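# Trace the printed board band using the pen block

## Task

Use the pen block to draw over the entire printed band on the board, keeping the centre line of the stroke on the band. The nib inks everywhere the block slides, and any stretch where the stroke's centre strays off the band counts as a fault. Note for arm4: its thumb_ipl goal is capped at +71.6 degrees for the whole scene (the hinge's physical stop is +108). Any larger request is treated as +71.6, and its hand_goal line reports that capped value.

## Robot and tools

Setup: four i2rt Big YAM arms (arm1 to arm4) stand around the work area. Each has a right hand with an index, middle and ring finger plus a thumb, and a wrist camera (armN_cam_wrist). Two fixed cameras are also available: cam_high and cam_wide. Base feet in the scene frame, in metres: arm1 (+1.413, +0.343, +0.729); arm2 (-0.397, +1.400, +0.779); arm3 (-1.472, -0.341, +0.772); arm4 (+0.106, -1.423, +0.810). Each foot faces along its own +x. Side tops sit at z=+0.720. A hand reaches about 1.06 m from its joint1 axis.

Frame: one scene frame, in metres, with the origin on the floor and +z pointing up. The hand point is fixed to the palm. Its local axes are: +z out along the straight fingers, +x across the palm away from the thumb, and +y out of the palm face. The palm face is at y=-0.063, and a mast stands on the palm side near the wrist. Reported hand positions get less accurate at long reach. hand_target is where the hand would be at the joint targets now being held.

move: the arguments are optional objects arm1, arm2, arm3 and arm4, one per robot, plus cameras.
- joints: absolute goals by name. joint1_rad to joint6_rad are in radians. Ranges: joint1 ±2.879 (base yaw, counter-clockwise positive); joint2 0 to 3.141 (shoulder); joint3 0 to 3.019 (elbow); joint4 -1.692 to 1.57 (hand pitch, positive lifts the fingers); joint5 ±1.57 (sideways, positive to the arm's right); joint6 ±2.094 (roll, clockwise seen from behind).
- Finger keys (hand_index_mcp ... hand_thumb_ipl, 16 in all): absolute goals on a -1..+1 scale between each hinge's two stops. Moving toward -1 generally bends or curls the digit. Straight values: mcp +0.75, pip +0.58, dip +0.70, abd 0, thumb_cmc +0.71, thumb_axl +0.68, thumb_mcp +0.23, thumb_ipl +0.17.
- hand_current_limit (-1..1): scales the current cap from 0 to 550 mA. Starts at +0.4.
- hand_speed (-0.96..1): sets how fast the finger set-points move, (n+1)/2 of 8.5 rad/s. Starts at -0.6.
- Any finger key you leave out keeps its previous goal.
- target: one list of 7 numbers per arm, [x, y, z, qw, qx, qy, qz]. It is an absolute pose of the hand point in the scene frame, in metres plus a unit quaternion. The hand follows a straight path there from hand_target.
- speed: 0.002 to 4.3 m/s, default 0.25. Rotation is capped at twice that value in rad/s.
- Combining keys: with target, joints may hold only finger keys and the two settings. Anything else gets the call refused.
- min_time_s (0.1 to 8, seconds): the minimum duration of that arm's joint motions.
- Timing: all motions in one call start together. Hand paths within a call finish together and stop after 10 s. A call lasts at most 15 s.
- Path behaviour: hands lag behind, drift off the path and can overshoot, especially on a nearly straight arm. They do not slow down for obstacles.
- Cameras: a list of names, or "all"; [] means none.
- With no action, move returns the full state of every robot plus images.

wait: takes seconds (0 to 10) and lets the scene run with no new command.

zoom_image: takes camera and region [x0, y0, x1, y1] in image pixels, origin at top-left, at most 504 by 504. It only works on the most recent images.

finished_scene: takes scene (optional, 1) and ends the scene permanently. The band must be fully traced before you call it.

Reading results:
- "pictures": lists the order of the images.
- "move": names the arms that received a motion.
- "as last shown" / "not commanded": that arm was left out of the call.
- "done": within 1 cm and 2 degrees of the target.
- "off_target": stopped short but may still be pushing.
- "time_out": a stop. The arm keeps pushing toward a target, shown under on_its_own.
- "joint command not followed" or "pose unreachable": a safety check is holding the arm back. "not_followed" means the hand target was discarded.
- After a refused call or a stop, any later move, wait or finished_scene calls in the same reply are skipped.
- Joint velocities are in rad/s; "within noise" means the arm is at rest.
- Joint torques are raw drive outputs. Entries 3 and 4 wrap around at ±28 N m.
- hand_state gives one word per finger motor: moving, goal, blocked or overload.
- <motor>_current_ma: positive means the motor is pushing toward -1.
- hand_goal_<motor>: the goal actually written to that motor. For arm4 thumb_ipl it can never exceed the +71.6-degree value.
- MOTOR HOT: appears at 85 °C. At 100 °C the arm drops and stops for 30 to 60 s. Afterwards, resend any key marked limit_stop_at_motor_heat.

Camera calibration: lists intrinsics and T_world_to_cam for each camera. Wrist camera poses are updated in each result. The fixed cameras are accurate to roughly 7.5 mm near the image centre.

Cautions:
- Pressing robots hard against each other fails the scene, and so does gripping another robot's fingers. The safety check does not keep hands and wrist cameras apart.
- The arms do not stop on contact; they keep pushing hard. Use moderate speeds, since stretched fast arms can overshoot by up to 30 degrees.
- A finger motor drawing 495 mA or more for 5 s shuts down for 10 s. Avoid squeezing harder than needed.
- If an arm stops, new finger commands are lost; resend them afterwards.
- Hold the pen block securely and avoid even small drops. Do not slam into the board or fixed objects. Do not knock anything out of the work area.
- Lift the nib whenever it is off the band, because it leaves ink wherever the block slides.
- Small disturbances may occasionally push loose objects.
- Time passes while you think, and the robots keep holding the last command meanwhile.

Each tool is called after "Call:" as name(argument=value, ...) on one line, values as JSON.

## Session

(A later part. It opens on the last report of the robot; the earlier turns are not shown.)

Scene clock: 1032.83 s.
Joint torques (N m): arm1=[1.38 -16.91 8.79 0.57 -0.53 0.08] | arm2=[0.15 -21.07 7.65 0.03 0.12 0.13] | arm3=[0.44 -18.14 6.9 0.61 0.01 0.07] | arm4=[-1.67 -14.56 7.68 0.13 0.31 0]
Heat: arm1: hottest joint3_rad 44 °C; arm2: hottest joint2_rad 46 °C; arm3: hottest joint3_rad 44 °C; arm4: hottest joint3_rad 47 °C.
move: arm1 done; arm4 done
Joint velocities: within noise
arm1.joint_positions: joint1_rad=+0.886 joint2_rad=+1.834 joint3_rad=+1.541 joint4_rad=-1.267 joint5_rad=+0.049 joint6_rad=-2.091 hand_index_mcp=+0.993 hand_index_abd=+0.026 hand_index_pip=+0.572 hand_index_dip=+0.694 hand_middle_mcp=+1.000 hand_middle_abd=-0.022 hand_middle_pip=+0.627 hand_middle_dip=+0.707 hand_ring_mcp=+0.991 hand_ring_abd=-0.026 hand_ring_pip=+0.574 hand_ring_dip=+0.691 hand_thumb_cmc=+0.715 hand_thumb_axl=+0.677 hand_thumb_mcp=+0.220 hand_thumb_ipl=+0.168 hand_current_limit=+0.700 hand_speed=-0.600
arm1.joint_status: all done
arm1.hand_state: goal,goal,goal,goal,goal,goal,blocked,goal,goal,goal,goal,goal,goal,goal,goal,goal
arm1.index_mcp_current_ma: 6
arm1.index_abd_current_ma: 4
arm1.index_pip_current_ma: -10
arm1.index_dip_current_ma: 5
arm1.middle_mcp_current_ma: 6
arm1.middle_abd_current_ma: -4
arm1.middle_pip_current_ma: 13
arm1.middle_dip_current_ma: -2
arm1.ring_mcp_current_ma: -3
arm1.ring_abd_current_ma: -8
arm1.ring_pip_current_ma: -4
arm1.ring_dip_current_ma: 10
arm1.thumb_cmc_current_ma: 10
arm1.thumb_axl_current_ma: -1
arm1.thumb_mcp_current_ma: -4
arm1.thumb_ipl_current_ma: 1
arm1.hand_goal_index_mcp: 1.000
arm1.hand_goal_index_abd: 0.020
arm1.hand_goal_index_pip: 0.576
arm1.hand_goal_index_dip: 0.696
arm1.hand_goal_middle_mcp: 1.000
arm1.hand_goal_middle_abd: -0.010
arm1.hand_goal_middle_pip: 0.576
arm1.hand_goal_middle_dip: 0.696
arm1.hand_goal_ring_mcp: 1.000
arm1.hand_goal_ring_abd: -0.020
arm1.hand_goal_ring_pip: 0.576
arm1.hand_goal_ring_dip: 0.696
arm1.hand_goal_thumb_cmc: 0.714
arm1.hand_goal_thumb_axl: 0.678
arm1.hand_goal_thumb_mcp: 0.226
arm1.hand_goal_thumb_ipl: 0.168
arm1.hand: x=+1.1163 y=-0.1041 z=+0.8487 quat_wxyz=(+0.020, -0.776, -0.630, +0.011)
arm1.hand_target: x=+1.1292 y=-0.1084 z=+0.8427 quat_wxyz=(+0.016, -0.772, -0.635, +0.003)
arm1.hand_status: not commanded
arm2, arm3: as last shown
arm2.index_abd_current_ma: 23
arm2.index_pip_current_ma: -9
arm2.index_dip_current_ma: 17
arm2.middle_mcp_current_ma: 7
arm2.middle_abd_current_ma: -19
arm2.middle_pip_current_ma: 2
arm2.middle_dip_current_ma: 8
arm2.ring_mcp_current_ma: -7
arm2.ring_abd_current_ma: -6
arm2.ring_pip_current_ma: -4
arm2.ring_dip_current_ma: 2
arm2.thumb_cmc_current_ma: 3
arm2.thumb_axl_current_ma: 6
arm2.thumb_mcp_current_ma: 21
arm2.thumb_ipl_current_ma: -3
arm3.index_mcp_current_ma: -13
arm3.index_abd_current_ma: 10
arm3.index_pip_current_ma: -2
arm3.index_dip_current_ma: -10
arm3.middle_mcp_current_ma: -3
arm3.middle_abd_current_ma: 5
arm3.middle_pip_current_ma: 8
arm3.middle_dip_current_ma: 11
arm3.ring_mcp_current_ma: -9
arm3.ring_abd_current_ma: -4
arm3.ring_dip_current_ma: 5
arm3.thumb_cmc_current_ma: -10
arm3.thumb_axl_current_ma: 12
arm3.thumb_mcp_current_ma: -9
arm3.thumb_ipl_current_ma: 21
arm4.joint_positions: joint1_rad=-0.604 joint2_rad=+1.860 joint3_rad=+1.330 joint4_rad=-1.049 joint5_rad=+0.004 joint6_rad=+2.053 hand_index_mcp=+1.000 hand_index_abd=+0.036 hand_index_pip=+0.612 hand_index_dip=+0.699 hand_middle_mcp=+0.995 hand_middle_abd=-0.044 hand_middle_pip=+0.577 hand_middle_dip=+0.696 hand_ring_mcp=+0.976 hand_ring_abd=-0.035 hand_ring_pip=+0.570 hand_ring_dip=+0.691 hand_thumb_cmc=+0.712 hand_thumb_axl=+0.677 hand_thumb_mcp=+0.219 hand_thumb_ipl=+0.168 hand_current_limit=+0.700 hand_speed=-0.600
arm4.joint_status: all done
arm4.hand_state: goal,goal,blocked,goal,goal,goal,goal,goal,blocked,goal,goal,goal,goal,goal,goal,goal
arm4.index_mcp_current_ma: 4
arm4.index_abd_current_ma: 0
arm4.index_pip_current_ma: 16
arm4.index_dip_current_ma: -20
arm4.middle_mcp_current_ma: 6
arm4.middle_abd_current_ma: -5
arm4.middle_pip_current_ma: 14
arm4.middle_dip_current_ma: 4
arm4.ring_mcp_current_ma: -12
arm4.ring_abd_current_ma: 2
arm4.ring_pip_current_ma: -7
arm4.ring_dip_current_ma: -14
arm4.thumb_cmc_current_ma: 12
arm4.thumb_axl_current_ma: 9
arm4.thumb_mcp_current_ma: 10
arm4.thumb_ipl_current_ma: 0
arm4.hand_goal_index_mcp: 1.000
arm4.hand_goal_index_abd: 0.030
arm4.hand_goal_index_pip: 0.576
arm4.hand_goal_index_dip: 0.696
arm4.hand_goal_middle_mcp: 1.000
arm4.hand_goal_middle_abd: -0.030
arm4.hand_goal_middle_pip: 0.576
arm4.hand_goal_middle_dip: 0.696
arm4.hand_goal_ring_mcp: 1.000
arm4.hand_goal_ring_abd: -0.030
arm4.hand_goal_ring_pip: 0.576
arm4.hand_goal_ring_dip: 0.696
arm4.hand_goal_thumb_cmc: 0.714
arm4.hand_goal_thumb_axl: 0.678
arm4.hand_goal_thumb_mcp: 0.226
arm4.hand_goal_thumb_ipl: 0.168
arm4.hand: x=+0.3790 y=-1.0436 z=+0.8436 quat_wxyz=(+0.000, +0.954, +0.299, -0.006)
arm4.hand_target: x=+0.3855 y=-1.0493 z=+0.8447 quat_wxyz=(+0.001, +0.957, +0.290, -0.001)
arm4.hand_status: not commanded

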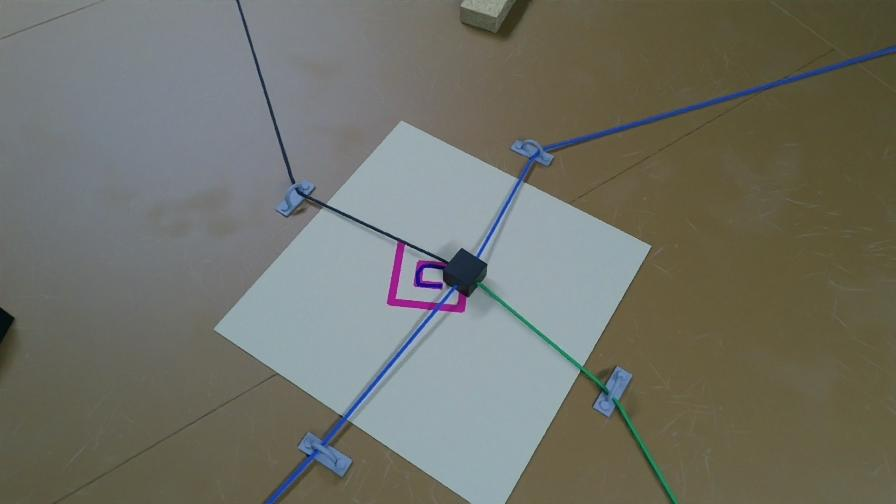

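Call:
move(arm4={"joints": {"joint1_rad": -0.662}, "min_time_s": 1.8}, arm1={"joints": {"joint1_rad": 0.929}, "min_time_s": 1.8}, cameras=["cam_high", "arm1_cam_wrist"])

Call:
zoom_image(camera="cam_high", region=[425, 245, 495, 315])

Scene clock: 1042.70 s.
Joint torques (N m): arm1=[1.2 -16.85 8.81 0.58 -0.53 0.08] | arm2=[0.21 -21.01 7.64 0.03 0.11 0.13] | arm3=[0.32 -18.2 6.9 0.62 0.01 0.06] | arm4=[-1.79 -14.56 7.68 0.1 0.32 -0.01]
Heat: arm1: hottest joint3_rad 44 °C; arm2: hottest joint2_rad 46 °C; arm3: hottest joint3_rad 44 °C; arm4: hottest joint3_rad 47 °C.
move: arm1 done; arm4 done
Joint velocities: within noise
arm1.joint_positions: joint1_rad=+0.910 joint2_rad=+1.834 joint3_rad=+1.541 joint4_rad=-1.267 joint5_rad=+0.049 joint6_rad=-2.091 hand_index_mcp=+0.993 hand_index_abd=+0.026 hand_index_pip=+0.572 hand_index_dip=+0.694 hand_middle_mcp=+1.000 hand_middle_abd=-0.022 hand_middle_pip=+0.627 hand_middle_dip=+0.707 hand_ring_mcp=+0.991 hand_ring_abd=-0.026 hand_ring_pip=+0.574 hand_ring_dip=+0.691 hand_thumb_cmc=+0.715 hand_thumb_axl=+0.677 hand_thumb_mcp=+0.220 hand_thumb_ipl=+0.168 hand_current_limit=+0.700 hand_speed=-0.600
arm1.joint_status: all done
arm1.hand_state: goal,goal,goal,goal,goal,goal,blocked,goal,goal,goal,goal,goal,goal,goal,goal,goal
arm1.index_mcp_current_ma: 0
arm1.index_abd_current_ma: 5
arm1.index_pip_current_ma: -7
arm1.index_dip_current_ma: 6
arm1.middle_mcp_current_ma: 7
arm1.middle_abd_current_ma: -4
arm1.middle_pip_current_ma: 15
arm1.middle_dip_current_ma: -5
arm1.ring_mcp_current_ma: -3
arm1.ring_abd_current_ma: -7
arm1.ring_pip_current_ma: -8
arm1.ring_dip_current_ma: 6
arm1.thumb_cmc_current_ma: 9
arm1.thumb_axl_current_ma: -1
arm1.thumb_mcp_current_ma: -8
arm1.thumb_ipl_current_ma: 4
arm1.hand_goal_index_mcp: 1.000
arm1.hand_goal_index_abd: 0.020
arm1.hand_goal_index_pip: 0.576
arm1.hand_goal_index_dip: 0.696
arm1.hand_goal_middle_mcp: 1.000
arm1.hand_goal_middle_abd: -0.010
arm1.hand_goal_middle_pip: 0.576
arm1.hand_goal_middle_dip: 0.696
arm1.hand_goal_ring_mcp: 1.000
arm1.hand_goal_ring_abd: -0.020
arm1.hand_goal_ring_pip: 0.576
arm1.hand_goal_ring_dip: 0.696
arm1.hand_goal_thumb_cmc: 0.714
arm1.hand_goal_thumb_axl: 0.678
arm1.hand_goal_thumb_mcp: 0.226
arm1.hand_goal_thumb_ipl: 0.168
arm1.hand: x=+1.1269 y=-0.1110 z=+0.8487 quat_wxyz=(+0.020, -0.769, -0.639, +0.012)
arm1.hand_target: x=+1.1399 y=-0.1149 z=+0.8428 quat_wxyz=(+0.016, -0.765, -0.644, +0.003)
arm1.hand_status: not commanded
arm2, arm3: as last shown
arm2.index_mcp_current_ma: -43
arm2.index_abd_current_ma: 16
arm2.index_pip_current_ma: -25
arm2.index_dip_current_ma: -5
arm2.middle_mcp_current_ma: -13
arm2.middle_pip_current_ma: 9
arm2.middle_dip_current_ma: 7
arm2.ring_mcp_current_ma: -4
arm2.ring_abd_current_ma: -4
arm2.ring_pip_current_ma: -7
arm2.ring_dip_current_ma: 11
arm2.thumb_cmc_current_ma: -4
arm2.thumb_axl_current_ma: -1
arm2.thumb_mcp_current_ma: -8
arm2.thumb_ipl_current_ma: -26
arm3.index_mcp_current_ma: -8
arm3.index_abd_current_ma: 4
arm3.index_pip_current_ma: 8
arm3.index_dip_current_ma: -17
arm3.middle_mcp_current_ma: -7
arm3.middle_abd_current_ma: 0
arm3.middle_pip_current_ma: 4
arm3.middle_dip_current_ma: -2
arm3.ring_mcp_current_ma: -19
arm3.ring_abd_current_ma: -11
arm3.ring_pip_current_ma: 3
arm3.ring_dip_current_ma: -1
arm3.thumb_cmc_current_ma: -1
arm3.thumb_axl_current_ma: 5
arm3.thumb_mcp_current_ma: -2
arm3.thumb_ipl_current_ma: 6
arm4.joint_positions: joint1_rad=-0.645 joint2_rad=+1.860 joint3_rad=+1.330 joint4_rad=-1.049 joint5_rad=+0.003 joint6_rad=+2.053 hand_index_mcp=+1.000 hand_index_abd=+0.036 hand_index_pip=+0.612 hand_index_dip=+0.699 hand_middle_mcp=+1.000 hand_middle_abd=-0.044 hand_middle_pip=+0.578 hand_middle_dip=+0.696 hand_ring_mcp=+0.979 hand_ring_abd=-0.035 hand_ring_pip=+0.575 hand_ring_dip=+0.691 hand_thumb_cmc=+0.712 hand_thumb_axl=+0.677 hand_thumb_mcp=+0.219 hand_thumb_ipl=+0.168 hand_current_limit=+0.700 hand_speed=-0.600
arm4.joint_status: all done
arm4.hand_state: goal,goal,blocked,goal,goal,goal,goal,goal,blocked,goal,goal,goal,goal,goal,goal,goal
arm4.index_mcp_current_ma: -2
arm4.index_abd_current_ma: -7
arm4.index_pip_current_ma: 6
arm4.index_dip_current_ma: -9
arm4.middle_mcp_current_ma: -5
arm4.middle_abd_current_ma: 2
arm4.middle_pip_current_ma: 7
arm4.middle_dip_current_ma: 2
arm4.ring_mcp_current_ma: -6
arm4.ring_abd_current_ma: 0
arm4.ring_pip_current_ma: -13
arm4.ring_dip_current_ma: -12
arm4.thumb_cmc_current_ma: 5
arm4.thumb_axl_current_ma: 7
arm4.thumb_mcp_current_ma: 1
arm4.thumb_ipl_current_ma: -1
arm4.hand_goal_index_mcp: 1.000
arm4.hand_goal_index_abd: 0.030
arm4.hand_goal_index_pip: 0.576
arm4.hand_goal_index_dip: 0.696
arm4.hand_goal_middle_mcp: 1.000
arm4.hand_goal_middle_abd: -0.030
arm4.hand_goal_middle_pip: 0.576
arm4.hand_goal_middle_dip: 0.696
arm4.hand_goal_ring_mcp: 1.000
arm4.hand_goal_ring_abd: -0.030
arm4.hand_goal_ring_pip: 0.576
arm4.hand_goal_ring_dip: 0.696
arm4.hand_goal_thumb_cmc: 0.714
arm4.hand_goal_thumb_axl: 0.678
arm4.hand_goal_thumb_mcp: 0.226
arm4.hand_goal_thumb_ipl: 0.168
arm4.hand: x=+0.3941 y=-1.0549 z=+0.8433 quat_wxyz=(+0.000, +0.960, +0.280, -0.006)
arm4.hand_target: x=+0.4009 y=-1.0613 z=+0.8445 quat_wxyz=(+0.001, +0.963, +0.270, -0.001)
arm4.hand_status: not commanded
pictures: arm1_cam_wrist, cam_high
arm1_cam_wrist: T_world_to_cam=[[0.43673, -0.89954, -0.00976, -0.55482], [-0.5973, -0.29808, 0.74457, -0.04341], [-0.67268, -0.31935, -0.66748, 1.41467]] pos_world=[1.16799, -0.06026, 0.97116]

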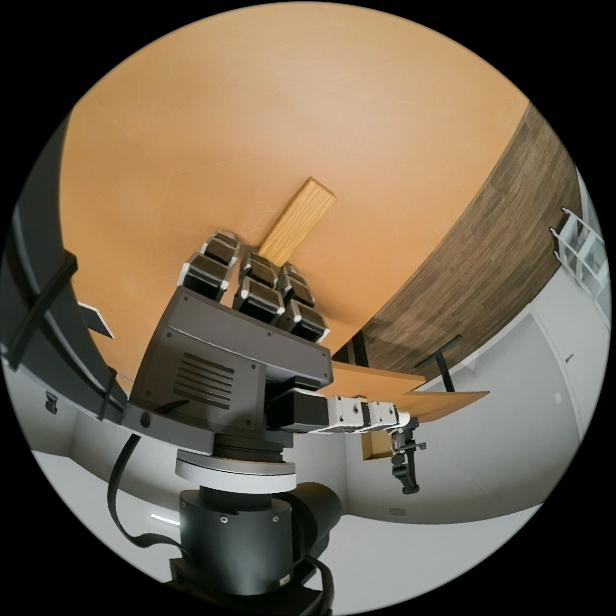

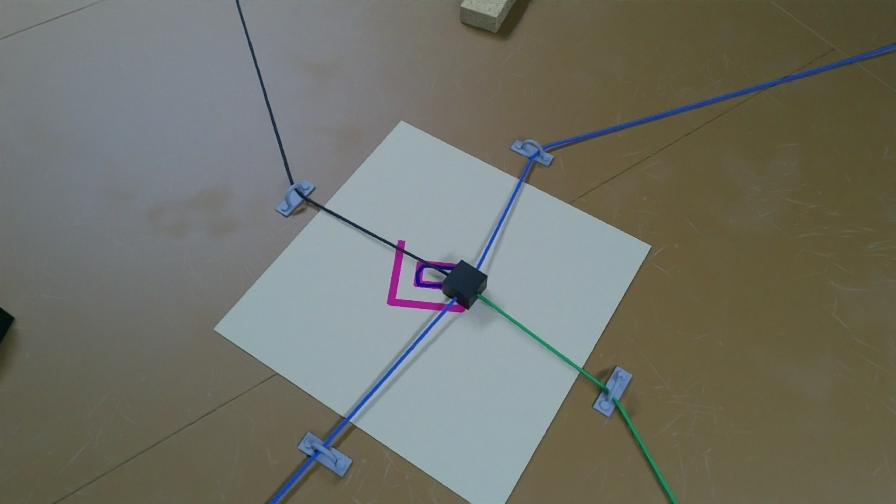

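Scaled by 7.200.

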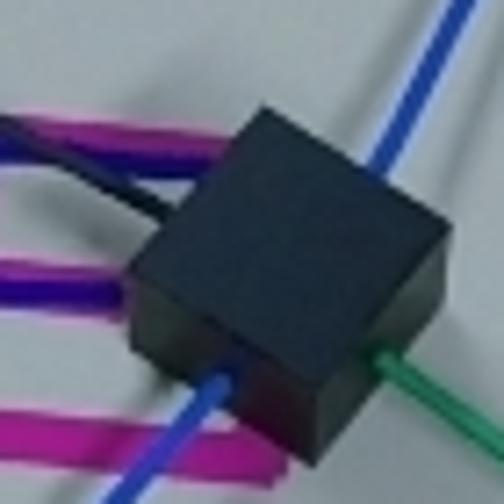

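Call:
move(arm4={"joints": {"joint1_rad": -0.694}, "min_time_s": 1.5}, arm1={"joints": {"joint1_rad": 0.938}, "min_time_s": 1.5}, cameras=["cam_high"])

Call:
zoom_image(camera="cam_high", region=[425, 255, 495, 325])

Scene clock: 1050.47 s.
Joint torques (N m): arm1=[1.2 -16.97 8.77 0.55 -0.53 0.08] | arm2=[0.21 -20.89 7.65 0.03 0.06 0.13] | arm3=[0.44 -18.2 6.9 0.61 0 0.06] | arm4=[-2.02 -14.56 7.68 0.05 0.47 0]
Heat: arm1: hottest joint3_rad 44 °C; arm2: hottest joint2_rad 45 °C; arm3: hottest joint3_rad 44 °C; arm4: hottest joint3_rad 47 °C.
move: arm1 done; arm4 done
Joint velocities: within noise
arm1.joint_positions: joint1_rad=+0.919 joint2_rad=+1.834 joint3_rad=+1.541 joint4_rad=-1.267 joint5_rad=+0.049 joint6_rad=-2.091 hand_index_mcp=+0.993 hand_index_abd=+0.026 hand_index_pip=+0.572 hand_index_dip=+0.694 hand_middle_mcp=+1.000 hand_middle_abd=-0.022 hand_middle_pip=+0.627 hand_middle_dip=+0.707 hand_ring_mcp=+0.991 hand_ring_abd=-0.026 hand_ring_pip=+0.574 hand_ring_dip=+0.691 hand_thumb_cmc=+0.715 hand_thumb_axl=+0.677 hand_thumb_mcp=+0.220 hand_thumb_ipl=+0.168 hand_current_limit=+0.700 hand_speed=-0.600
arm1.joint_status: all done
arm1.hand_state: goal,goal,goal,goal,goal,goal,blocked,goal,goal,goal,goal,goal,goal,goal,goal,goal
arm1.index_mcp_current_ma: 8
arm1.index_abd_current_ma: 3
arm1.index_pip_current_ma: -11
arm1.index_dip_current_ma: 9
arm1.middle_mcp_current_ma: 7
arm1.middle_abd_current_ma: -5
arm1.middle_pip_current_ma: 18
arm1.middle_dip_current_ma: 0
arm1.ring_mcp_current_ma: -3
arm1.ring_abd_current_ma: -7
arm1.ring_pip_current_ma: 0
arm1.ring_dip_current_ma: 7
arm1.thumb_cmc_current_ma: 9
arm1.thumb_axl_current_ma: -5
arm1.thumb_mcp_current_ma: -15
arm1.thumb_ipl_current_ma: 4
arm1.hand_goal_index_mcp: 1.000
arm1.hand_goal_index_abd: 0.020
arm1.hand_goal_index_pip: 0.576
arm1.hand_goal_index_dip: 0.696
arm1.hand_goal_middle_mcp: 1.000
arm1.hand_goal_middle_abd: -0.010
arm1.hand_goal_middle_pip: 0.576
arm1.hand_goal_middle_dip: 0.696
arm1.hand_goal_ring_mcp: 1.000
arm1.hand_goal_ring_abd: -0.020
arm1.hand_goal_ring_pip: 0.576
arm1.hand_goal_ring_dip: 0.696
arm1.hand_goal_thumb_cmc: 0.714
arm1.hand_goal_thumb_axl: 0.678
arm1.hand_goal_thumb_mcp: 0.226
arm1.hand_goal_thumb_ipl: 0.168
arm1.hand: x=+1.1311 y=-0.1136 z=+0.8488 quat_wxyz=(+0.020, -0.766, -0.642, +0.012)
arm1.hand_target: x=+1.1440 y=-0.1174 z=+0.8428 quat_wxyz=(+0.016, -0.762, -0.647, +0.003)
arm1.hand_status: not commanded
arm2, arm3: as last shown
arm2.joint_positions: joint1_rad=+0.690 joint2_rad=+2.037 joint3_rad=+1.742 joint4_rad=-1.258 joint5_rad=-0.007 joint6_rad=-2.060 hand_index_mcp=+0.949 hand_index_abd=+0.075 hand_index_pip=+0.547 hand_index_dip=+0.685 hand_middle_mcp=+0.991 hand_middle_abd=-0.031 hand_middle_pip=+0.584 hand_middle_dip=+0.711 hand_ring_mcp=+0.982 hand_ring_abd=-0.034 hand_ring_pip=+0.570 hand_ring_dip=+0.691 hand_thumb_cmc=+0.717 hand_thumb_axl=+0.677 hand_thumb_mcp=+0.216 hand_thumb_ipl=+0.168 hand_current_limit=+0.700 hand_speed=-0.600
arm2.index_mcp_current_ma: -29
arm2.index_abd_current_ma: 33
arm2.index_pip_current_ma: -29
arm2.index_dip_current_ma: -16
arm2.middle_mcp_current_ma: -4
arm2.middle_abd_current_ma: -15
arm2.middle_pip_current_ma: -9
arm2.middle_dip_current_ma: 1
arm2.ring_abd_current_ma: -13
arm2.ring_pip_current_ma: -10
arm2.ring_dip_current_ma: 1
arm2.thumb_cmc_current_ma: -5
arm2.thumb_axl_current_ma: -16
arm2.thumb_mcp_current_ma: 6
arm2.thumb_ipl_current_ma: -5
arm2.hand: x=+0.1182 y=+1.0766 z=+0.8597 quat_wxyz=(+0.009, +0.107, +0.994, -0.004)
arm2.hand_target: x=+0.1120 y=+1.0735 z=+0.8479 quat_wxyz=(+0.000, +0.116, +0.993, +0.000)
arm3.index_mcp_current_ma: -13
arm3.index_abd_current_ma: 7
arm3.index_pip_current_ma: -1
arm3.index_dip_current_ma: -7
arm3.middle_abd_current_ma: -1
arm3.middle_pip_current_ma: 11
arm3.middle_dip_current_ma: -5
arm3.ring_mcp_current_ma: -5
arm3.ring_abd_current_ma: 5
arm3.ring_pip_current_ma: 0
arm3.ring_dip_current_ma: 5
arm3.thumb_cmc_current_ma: -6
arm3.thumb_axl_current_ma: -5
arm3.thumb_mcp_current_ma: -8
arm3.thumb_ipl_current_ma: 9
arm4.joint_positions: joint1_rad=-0.674 joint2_rad=+1.860 joint3_rad=+1.330 joint4_rad=-1.047 joint5_rad=-0.001 joint6_rad=+2.053 hand_index_mcp=+1.000 hand_index_abd=+0.036 hand_index_pip=+0.615 hand_index_dip=+0.699 hand_middle_mcp=+1.000 hand_middle_abd=-0.044 hand_middle_pip=+0.586 hand_middle_dip=+0.696 hand_ring_mcp=+0.981 hand_ring_abd=-0.035 hand_ring_pip=+0.572 hand_ring_dip=+0.691 hand_thumb_cmc=+0.712 hand_thumb_axl=+0.677 hand_thumb_mcp=+0.219 hand_thumb_ipl=+0.168 hand_current_limit=+0.700 hand_speed=-0.600
arm4.joint_status: all done
arm4.hand_state: goal,goal,blocked,goal,goal,goal,goal,goal,goal,goal,goal,goal,goal,goal,goal,goal
arm4.index_mcp_current_ma: 11
arm4.index_abd_current_ma: -11
arm4.index_pip_current_ma: 20
arm4.index_dip_current_ma: 5
arm4.middle_mcp_current_ma: 9
arm4.middle_abd_current_ma: 2
arm4.middle_pip_current_ma: 10
arm4.middle_dip_current_ma: 3
arm4.ring_mcp_current_ma: -13
arm4.ring_abd_current_ma: 8
arm4.ring_pip_current_ma: -14
arm4.ring_dip_current_ma: -11
arm4.thumb_cmc_current_ma: 14
arm4.thumb_axl_current_ma: 10
arm4.thumb_mcp_current_ma: 11
arm4.thumb_ipl_current_ma: 2
arm4.hand_goal_index_mcp: 1.000
arm4.hand_goal_index_abd: 0.030
arm4.hand_goal_index_pip: 0.576
arm4.hand_goal_index_dip: 0.696
arm4.hand_goal_middle_mcp: 1.000
arm4.hand_goal_middle_abd: -0.030
arm4.hand_goal_middle_pip: 0.576
arm4.hand_goal_middle_dip: 0.696
arm4.hand_goal_ring_mcp: 1.000
arm4.hand_goal_ring_abd: -0.030
arm4.hand_goal_ring_pip: 0.576
arm4.hand_goal_ring_dip: 0.696
arm4.hand_goal_thumb_cmc: 0.714
arm4.hand_goal_thumb_axl: 0.678
arm4.hand_goal_thumb_mcp: 0.226
arm4.hand_goal_thumb_ipl: 0.168
arm4.hand: x=+0.4043 y=-1.0625 z=+0.8427 quat_wxyz=(-0.003, +0.964, +0.266, -0.007)
arm4.hand_target: x=+0.4125 y=-1.0710 z=+0.8443 quat_wxyz=(+0.001, +0.967, +0.254, -0.001)
arm4.hand_status: not commanded

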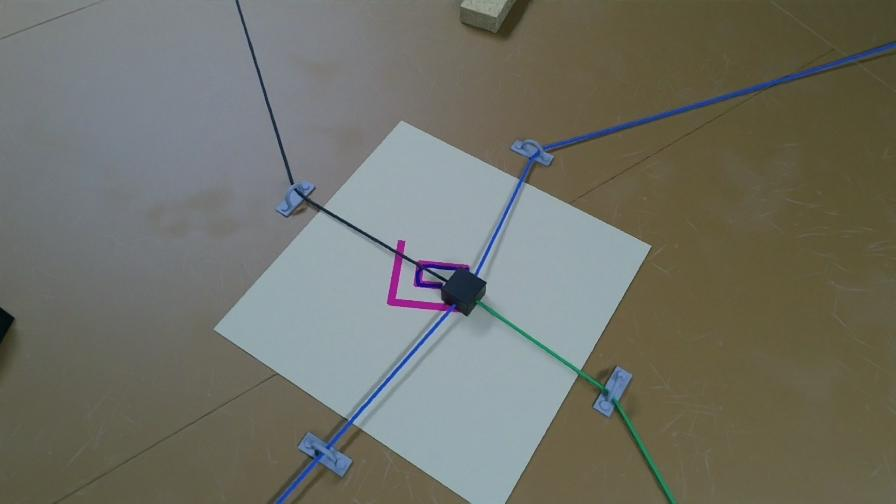

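Scaled by 7.200.

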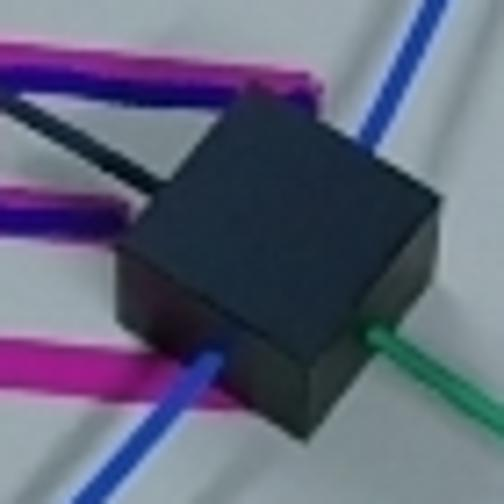

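Call:
zoom_image(camera="cam_high", region=[375, 235, 445, 305])

Call:
zoom_image(camera="cam_high", region=[380, 260, 450, 330])

Scaled by 7.200.

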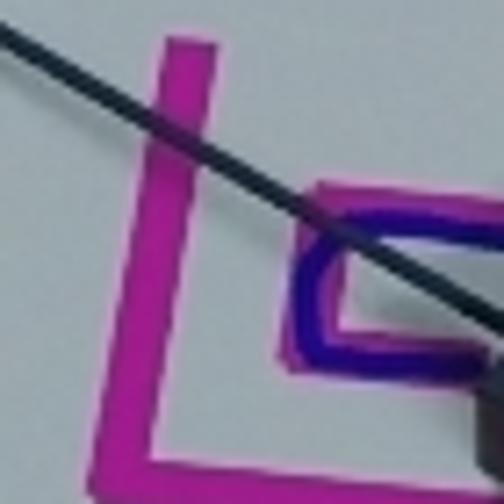

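Scaled by 7.200.

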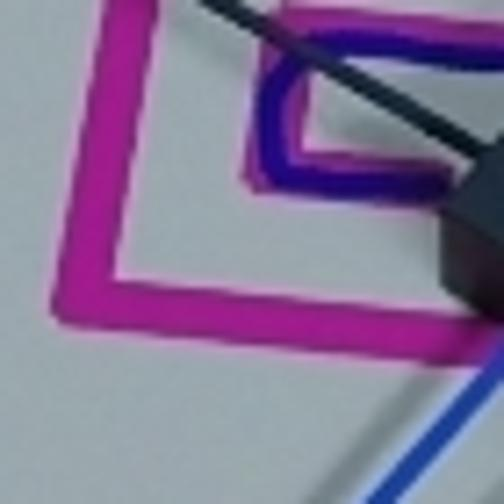

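Call:
move(arm4={"joints": {"joint1_rad": -0.734}, "min_time_s": 2}, arm1={"joints": {"joint1_rad": 0.953}, "min_time_s": 2}, cameras=["cam_high", "arm3_cam_wrist", "arm4_cam_wrist"])

Call:
zoom_image(camera="cam_high", region=[425, 255, 495, 325])

Call:
zoom_image(camera="arm3_cam_wrist", region=[180, 150, 330, 300])

Scene clock: 1084.87 s.
Joint torques (N m): arm1=[1.44 -16.91 8.77 0.61 -0.58 0.08] | arm2=[0.5 -21.01 7.91 0.03 -0.09 0.13] | arm3=[0.56 -18.08 6.91 0.64 0 0.05] | arm4=[-2.08 -14.62 7.66 -0.05 0.59 0]
Heat: arm1: hottest joint3_rad 44 °C; arm2: hottest joint2_rad 45 °C; arm3: hottest joint3_rad 45 °C; arm4: hottest joint3_rad 46 °C.
move: arm1 done; arm4 done
Joint velocities: within noise
arm1.joint_positions: joint1_rad=+0.931 joint2_rad=+1.834 joint3_rad=+1.541 joint4_rad=-1.267 joint5_rad=+0.050 joint6_rad=-2.091 hand_index_mcp=+0.993 hand_index_abd=+0.026 hand_index_pip=+0.572 hand_index_dip=+0.694 hand_middle_mcp=+1.000 hand_middle_abd=-0.022 hand_middle_pip=+0.627 hand_middle_dip=+0.707 hand_ring_mcp=+0.991 hand_ring_abd=-0.026 hand_ring_pip=+0.574 hand_ring_dip=+0.691 hand_thumb_cmc=+0.715 hand_thumb_axl=+0.677 hand_thumb_mcp=+0.220 hand_thumb_ipl=+0.168 hand_current_limit=+0.700 hand_speed=-0.600
arm1.joint_status: all done
arm1.hand_state: goal,goal,goal,goal,goal,goal,blocked,goal,goal,goal,goal,goal,goal,goal,goal,goal
arm1.index_mcp_current_ma: 4
arm1.index_abd_current_ma: 11
arm1.index_pip_current_ma: -5
arm1.index_dip_current_ma: 6
arm1.middle_mcp_current_ma: 10
arm1.middle_abd_current_ma: -6
arm1.middle_pip_current_ma: 14
arm1.middle_dip_current_ma: -6
arm1.ring_mcp_current_ma: -3
arm1.ring_abd_current_ma: -3
arm1.ring_pip_current_ma: -3
arm1.ring_dip_current_ma: 5
arm1.thumb_cmc_current_ma: 13
arm1.thumb_axl_current_ma: -2
arm1.thumb_mcp_current_ma: -10
arm1.thumb_ipl_current_ma: 1
arm1.hand_goal_index_mcp: 1.000
arm1.hand_goal_index_abd: 0.020
arm1.hand_goal_index_pip: 0.576
arm1.hand_goal_index_dip: 0.696
arm1.hand_goal_middle_mcp: 1.000
arm1.hand_goal_middle_abd: -0.010
arm1.hand_goal_middle_pip: 0.576
arm1.hand_goal_middle_dip: 0.696
arm1.hand_goal_ring_mcp: 1.000
arm1.hand_goal_ring_abd: -0.020
arm1.hand_goal_ring_pip: 0.576
arm1.hand_goal_ring_dip: 0.696
arm1.hand_goal_thumb_cmc: 0.714
arm1.hand_goal_thumb_axl: 0.678
arm1.hand_goal_thumb_mcp: 0.226
arm1.hand_goal_thumb_ipl: 0.168
arm1.hand: x=+1.1363 y=-0.1167 z=+0.8487 quat_wxyz=(+0.021, -0.762, -0.647, +0.012)
arm1.hand_target: x=+1.1509 y=-0.1213 z=+0.8428 quat_wxyz=(+0.016, -0.757, -0.653, +0.003)
arm1.hand_status: not commanded
arm2, arm3: as last shown
arm2.joint_positions: joint1_rad=+0.686 joint2_rad=+2.037 joint3_rad=+1.738 joint4_rad=-1.258 joint5_rad=-0.003 joint6_rad=-2.060 hand_index_mcp=+0.996 hand_index_abd=+0.056 hand_index_pip=+0.571 hand_index_dip=+0.686 hand_middle_mcp=+0.991 hand_middle_abd=-0.031 hand_middle_pip=+0.584 hand_middle_dip=+0.711 hand_ring_mcp=+0.982 hand_ring_abd=-0.034 hand_ring_pip=+0.570 hand_ring_dip=+0.691 hand_thumb_cmc=+0.717 hand_thumb_axl=+0.677 hand_thumb_mcp=+0.216 hand_thumb_ipl=+0.168 hand_current_limit=+0.700 hand_speed=-0.600
arm2.hand_state: goal,blocked,goal,goal,goal,blocked,goal,goal,goal,goal,goal,goal,goal,goal,goal,goal
arm2.index_mcp_current_ma: -5
arm2.index_abd_current_ma: -6
arm2.index_pip_current_ma: -6
arm2.index_dip_current_ma: -9
arm2.middle_mcp_current_ma: 9
arm2.middle_abd_current_ma: -7
arm2.middle_pip_current_ma: 19
arm2.middle_dip_current_ma: -1
arm2.ring_mcp_current_ma: 13
arm2.ring_abd_current_ma: -20
arm2.ring_pip_current_ma: -3
arm2.ring_dip_current_ma: 13
arm2.thumb_cmc_current_ma: 14
arm2.thumb_axl_current_ma: 5
arm2.thumb_mcp_current_ma: 5
arm2.thumb_ipl_current_ma: -3
arm2.hand: x=+0.1156 y=+1.0752 z=+0.8580 quat_wxyz=(+0.007, +0.109, +0.994, -0.005)
arm2.hand_target: x=+0.1120 y=+1.0736 z=+0.8479 quat_wxyz=(+0.000, +0.116, +0.993, +0.000)
arm3.index_mcp_current_ma: -17
arm3.index_pip_current_ma: 9
arm3.index_dip_current_ma: -12
arm3.middle_mcp_current_ma: -2
arm3.middle_abd_current_ma: 4
arm3.middle_pip_current_ma: 10
arm3.middle_dip_current_ma: 1
arm3.ring_mcp_current_ma: -9
arm3.ring_abd_current_ma: -6
arm3.ring_pip_current_ma: -2
arm3.thumb_cmc_current_ma: 4
arm3.thumb_axl_current_ma: -6
arm3.thumb_mcp_current_ma: -7
arm3.thumb_ipl_current_ma: 6
arm4.joint_positions: joint1_rad=-0.712 joint2_rad=+1.860 joint3_rad=+1.330 joint4_rad=-1.045 joint5_rad=-0.005 joint6_rad=+2.053 hand_index_mcp=+1.000 hand_index_abd=+0.036 hand_index_pip=+0.619 hand_index_dip=+0.701 hand_middle_mcp=+1.000 hand_middle_abd=-0.044 hand_middle_pip=+0.598 hand_middle_dip=+0.697 hand_ring_mcp=+0.981 hand_ring_abd=-0.035 hand_ring_pip=+0.573 hand_ring_dip=+0.691 hand_thumb_cmc=+0.712 hand_thumb_axl=+0.677 hand_thumb_mcp=+0.219 hand_thumb_ipl=+0.168 hand_current_limit=+0.700 hand_speed=-0.600
arm4.joint_status: all done
arm4.hand_state: goal,goal,blocked,goal,goal,goal,blocked,goal,goal,goal,goal,goal,goal,goal,goal,goal
arm4.index_mcp_current_ma: -1
arm4.index_abd_current_ma: -11
arm4.index_pip_current_ma: 28
arm4.index_dip_current_ma: 4
arm4.middle_mcp_current_ma: 8
arm4.middle_abd_current_ma: 1
arm4.middle_pip_current_ma: 23
arm4.middle_dip_current_ma: 6
arm4.ring_mcp_current_ma: -7
arm4.ring_abd_current_ma: -1
arm4.ring_pip_current_ma: -10
arm4.ring_dip_current_ma: -16
arm4.thumb_cmc_current_ma: 13
arm4.thumb_axl_current_ma: 3
arm4.thumb_mcp_current_ma: -1
arm4.thumb_ipl_current_ma: 3
arm4.hand_goal_index_mcp: 1.000
arm4.hand_goal_index_abd: 0.030
arm4.hand_goal_index_pip: 0.576
arm4.hand_goal_index_dip: 0.696
arm4.hand_goal_middle_mcp: 1.000
arm4.hand_goal_middle_abd: -0.030
arm4.hand_goal_middle_pip: 0.576
arm4.hand_goal_middle_dip: 0.696
arm4.hand_goal_ring_mcp: 1.000
arm4.hand_goal_ring_abd: -0.030
arm4.hand_goal_ring_pip: 0.576
arm4.hand_goal_ring_dip: 0.696
arm4.hand_goal_thumb_cmc: 0.714
arm4.hand_goal_thumb_axl: 0.678
arm4.hand_goal_thumb_mcp: 0.226
arm4.hand_goal_thumb_ipl: 0.168
arm4.hand: x=+0.4175 y=-1.0735 z=+0.8422 quat_wxyz=(-0.005, +0.969, +0.248, -0.007)
arm4.hand_target: x=+0.4262 y=-1.0833 z=+0.8440 quat_wxyz=(+0.001, +0.972, +0.235, -0.002)
arm4.hand_status: not commanded
pictures: arm3_cam_wrist, arm4_cam_wrist, cam_high
arm3_cam_wrist: T_world_to_cam=[[-0.35498, 0.93163, 0.07782, -0.55435], [0.66721, 0.19416, 0.71912, 0.02929], [0.65485, 0.30719, -0.69051, 1.37447]] pos_world=[-1.11639, 0.08853, 0.97117]
arm4_cam_wrist: T_world_to_cam=[[-0.38301, -0.92296, 0.03808, -0.8347], [-0.60126, 0.28039, 0.74824, -0.13033], [-0.70127, 0.26369, -0.66233, 1.25358]] pos_world=[0.48104, -1.06441, 0.95959]

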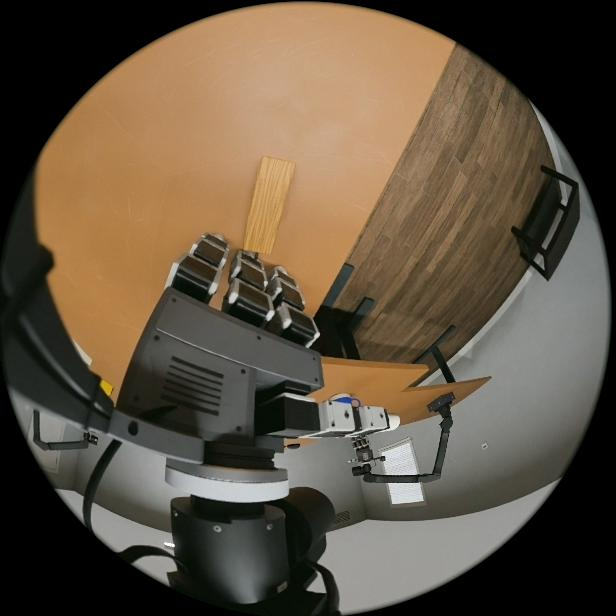

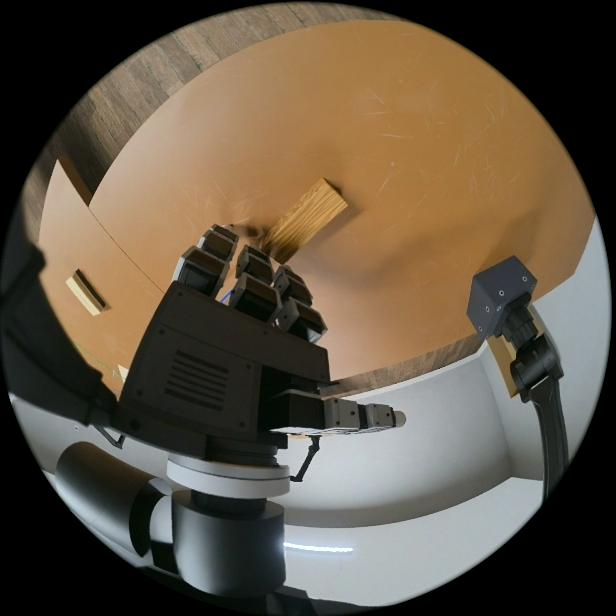

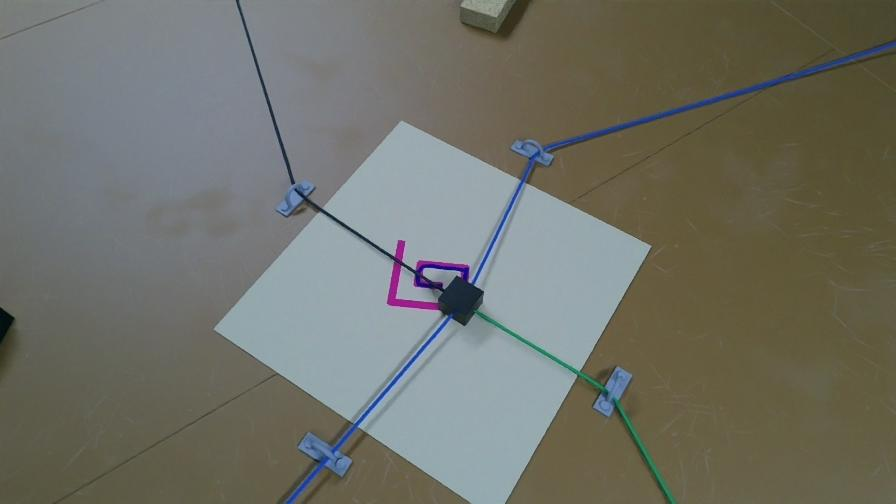

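Scaled by 7.200.

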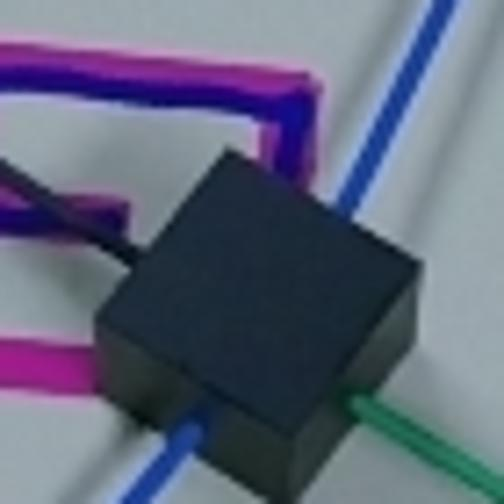

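Scaled by 3.360 from the camera's image (finer frame: 880x880).

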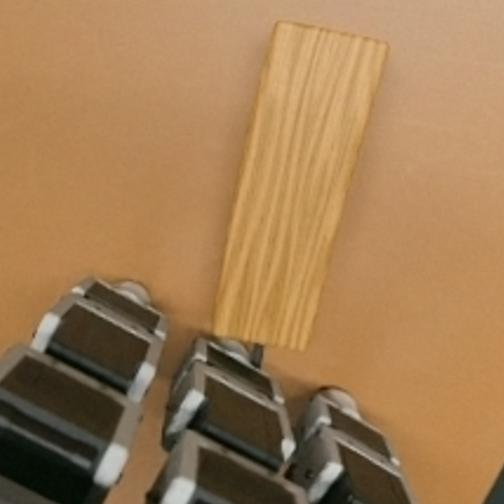

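Call:
move(arm4={"joints": {"joint1_rad": -0.741}, "min_time_s": 0.8}, arm1={"joints": {"joint1_rad": 0.961}, "min_time_s": 0.8}, cameras=["cam_high"])

Call:
zoom_image(camera="cam_high", region=[425, 265, 495, 335])

Scene clock: 1092.40 s.
Joint torques (N m): arm1=[1.67 -16.85 8.77 0.57 -0.67 0.08] | arm2=[0.67 -21.01 7.91 0.02 -0.13 0.13] | arm3=[0.62 -18.08 6.89 0.61 0 0.06] | arm4=[-2.2 -14.62 7.68 -0.03 0.61 0]
Heat: arm1: hottest joint3_rad 44 °C; arm2: hottest joint2_rad 45 °C; arm3: hottest joint3_rad 45 °C; arm4: hottest joint3_rad 46 °C.
move: arm1 done; arm4 done
Joint velocities: within noise
arm1.joint_positions: joint1_rad=+0.935 joint2_rad=+1.834 joint3_rad=+1.541 joint4_rad=-1.267 joint5_rad=+0.053 joint6_rad=-2.091 hand_index_mcp=+0.993 hand_index_abd=+0.026 hand_index_pip=+0.572 hand_index_dip=+0.694 hand_middle_mcp=+1.000 hand_middle_abd=-0.022 hand_middle_pip=+0.638 hand_middle_dip=+0.710 hand_ring_mcp=+0.991 hand_ring_abd=-0.026 hand_ring_pip=+0.574 hand_ring_dip=+0.691 hand_thumb_cmc=+0.715 hand_thumb_axl=+0.677 hand_thumb_mcp=+0.220 hand_thumb_ipl=+0.168 hand_current_limit=+0.700 hand_speed=-0.600
arm1.joint_status: all done
arm1.hand_state: goal,goal,goal,goal,goal,goal,blocked,goal,goal,goal,goal,goal,goal,goal,goal,goal
arm1.index_mcp_current_ma: 7
arm1.index_abd_current_ma: 1
arm1.index_pip_current_ma: -10
arm1.index_dip_current_ma: 6
arm1.middle_mcp_current_ma: 9
arm1.middle_abd_current_ma: -7
arm1.middle_pip_current_ma: 20
arm1.middle_dip_current_ma: -4
arm1.ring_mcp_current_ma: 2
arm1.ring_abd_current_ma: -7
arm1.ring_pip_current_ma: -5
arm1.ring_dip_current_ma: 3
arm1.thumb_cmc_current_ma: 7
arm1.thumb_axl_current_ma: 1
arm1.thumb_mcp_current_ma: -7
arm1.thumb_ipl_current_ma: 1
arm1.hand_goal_index_mcp: 1.000
arm1.hand_goal_index_abd: 0.020
arm1.hand_goal_index_pip: 0.576
arm1.hand_goal_index_dip: 0.696
arm1.hand_goal_middle_mcp: 1.000
arm1.hand_goal_middle_abd: -0.010
arm1.hand_goal_middle_pip: 0.576
arm1.hand_goal_middle_dip: 0.696
arm1.hand_goal_ring_mcp: 1.000
arm1.hand_goal_ring_abd: -0.020
arm1.hand_goal_ring_pip: 0.576
arm1.hand_goal_ring_dip: 0.696
arm1.hand_goal_thumb_cmc: 0.714
arm1.hand_goal_thumb_axl: 0.678
arm1.hand_goal_thumb_mcp: 0.226
arm1.hand_goal_thumb_ipl: 0.168
arm1.hand: x=+1.1382 y=-0.1178 z=+0.8485 quat_wxyz=(+0.022, -0.761, -0.649, +0.013)
arm1.hand_target: x=+1.1544 y=-0.1233 z=+0.8428 quat_wxyz=(+0.017, -0.755, -0.656, +0.003)
arm1.hand_status: not commanded
arm2, arm3: as last shown
arm2.joint_positions: joint1_rad=+0.684 joint2_rad=+2.037 joint3_rad=+1.738 joint4_rad=-1.258 joint5_rad=-0.002 joint6_rad=-2.060 hand_index_mcp=+0.999 hand_index_abd=+0.053 hand_index_pip=+0.573 hand_index_dip=+0.687 hand_middle_mcp=+0.991 hand_middle_abd=-0.031 hand_middle_pip=+0.586 hand_middle_dip=+0.711 hand_ring_mcp=+0.982 hand_ring_abd=-0.034 hand_ring_pip=+0.570 hand_ring_dip=+0.691 hand_thumb_cmc=+0.717 hand_thumb_axl=+0.677 hand_thumb_mcp=+0.216 hand_thumb_ipl=+0.168 hand_current_limit=+0.700 hand_speed=-0.600
arm2.index_mcp_current_ma: 7
arm2.index_abd_current_ma: -3
arm2.index_pip_current_ma: 3
arm2.index_dip_current_ma: 9
arm2.middle_mcp_current_ma: 15
arm2.middle_abd_current_ma: -16
arm2.middle_pip_current_ma: 1
arm2.middle_dip_current_ma: -5
arm2.ring_mcp_current_ma: -14
arm2.ring_abd_current_ma: -16
arm2.ring_pip_current_ma: -6
arm2.ring_dip_current_ma: 5
arm2.thumb_cmc_current_ma: -4
arm2.thumb_axl_current_ma: -7
arm2.thumb_mcp_current_ma: -23
arm2.thumb_ipl_current_ma: 2
arm2.hand: x=+0.1147 y=+1.0738 z=+0.8580 quat_wxyz=(+0.006, +0.110, +0.994, -0.005)
arm2.hand_target: x=+0.1119 y=+1.0735 z=+0.8479 quat_wxyz=(+0.000, +0.116, +0.993, +0.000)
arm3.index_abd_current_ma: 6
arm3.index_pip_current_ma: 7
arm3.middle_mcp_current_ma: -10
arm3.middle_abd_current_ma: 15
arm3.middle_pip_current_ma: 13
arm3.ring_mcp_current_ma: -8
arm3.ring_abd_current_ma: -2
arm3.ring_pip_current_ma: -6
arm3.ring_dip_current_ma: -4
arm3.thumb_cmc_current_ma: -9
arm3.thumb_axl_current_ma: -8
arm3.thumb_mcp_current_ma: -11
arm3.thumb_ipl_current_ma: 10
arm4.joint_positions: joint1_rad=-0.717 joint2_rad=+1.860 joint3_rad=+1.330 joint4_rad=-1.045 joint5_rad=-0.005 joint6_rad=+2.053 hand_index_mcp=+1.000 hand_index_abd=+0.036 hand_index_pip=+0.619 hand_index_dip=+0.701 hand_middle_mcp=+1.000 hand_middle_abd=-0.044 hand_middle_pip=+0.600 hand_middle_dip=+0.698 hand_ring_mcp=+0.981 hand_ring_abd=-0.035 hand_ring_pip=+0.573 hand_ring_dip=+0.691 hand_thumb_cmc=+0.712 hand_thumb_axl=+0.677 hand_thumb_mcp=+0.219 hand_thumb_ipl=+0.168 hand_current_limit=+0.700 hand_speed=-0.600
arm4.joint_status: all done
arm4.hand_state: goal,goal,blocked,goal,goal,goal,blocked,goal,goal,goal,goal,goal,goal,goal,goal,goal
arm4.index_mcp_current_ma: 8
arm4.index_abd_current_ma: -4
arm4.index_pip_current_ma: 17
arm4.index_dip_current_ma: -2
arm4.middle_mcp_current_ma: -4
arm4.middle_abd_current_ma: 4
arm4.middle_pip_current_ma: 27
arm4.middle_dip_current_ma: 10
arm4.ring_mcp_current_ma: -5
arm4.ring_abd_current_ma: 5
arm4.ring_pip_current_ma: -6
arm4.ring_dip_current_ma: -7
arm4.thumb_cmc_current_ma: 5
arm4.thumb_axl_current_ma: 5
arm4.thumb_mcp_current_ma: 10
arm4.thumb_ipl_current_ma: -1
arm4.hand_goal_index_mcp: 1.000
arm4.hand_goal_index_abd: 0.030
arm4.hand_goal_index_pip: 0.576
arm4.hand_goal_index_dip: 0.696
arm4.hand_goal_middle_mcp: 1.000
arm4.hand_goal_middle_abd: -0.030
arm4.hand_goal_middle_pip: 0.576
arm4.hand_goal_middle_dip: 0.696
arm4.hand_goal_ring_mcp: 1.000
arm4.hand_goal_ring_abd: -0.030
arm4.hand_goal_ring_pip: 0.576
arm4.hand_goal_ring_dip: 0.696
arm4.hand_goal_thumb_cmc: 0.714
arm4.hand_goal_thumb_axl: 0.678
arm4.hand_goal_thumb_mcp: 0.226
arm4.hand_goal_thumb_ipl: 0.168
arm4.hand: x=+0.4194 y=-1.0751 z=+0.8422 quat_wxyz=(-0.005, +0.970, +0.245, -0.008)
arm4.hand_target: x=+0.4286 y=-1.0856 z=+0.8440 quat_wxyz=(+0.001, +0.973, +0.231, -0.002)
arm4.hand_status: not commanded

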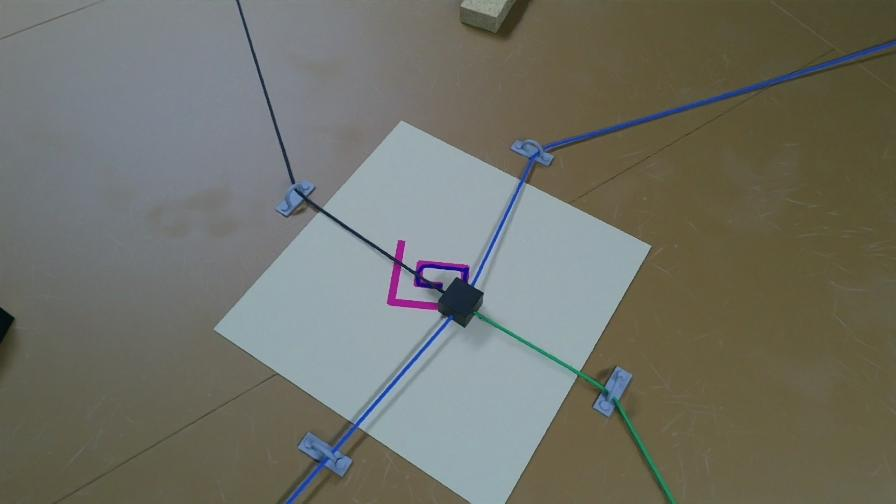

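Scaled by 7.200.

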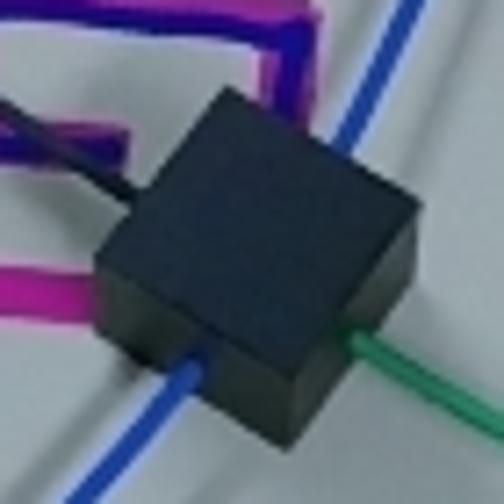

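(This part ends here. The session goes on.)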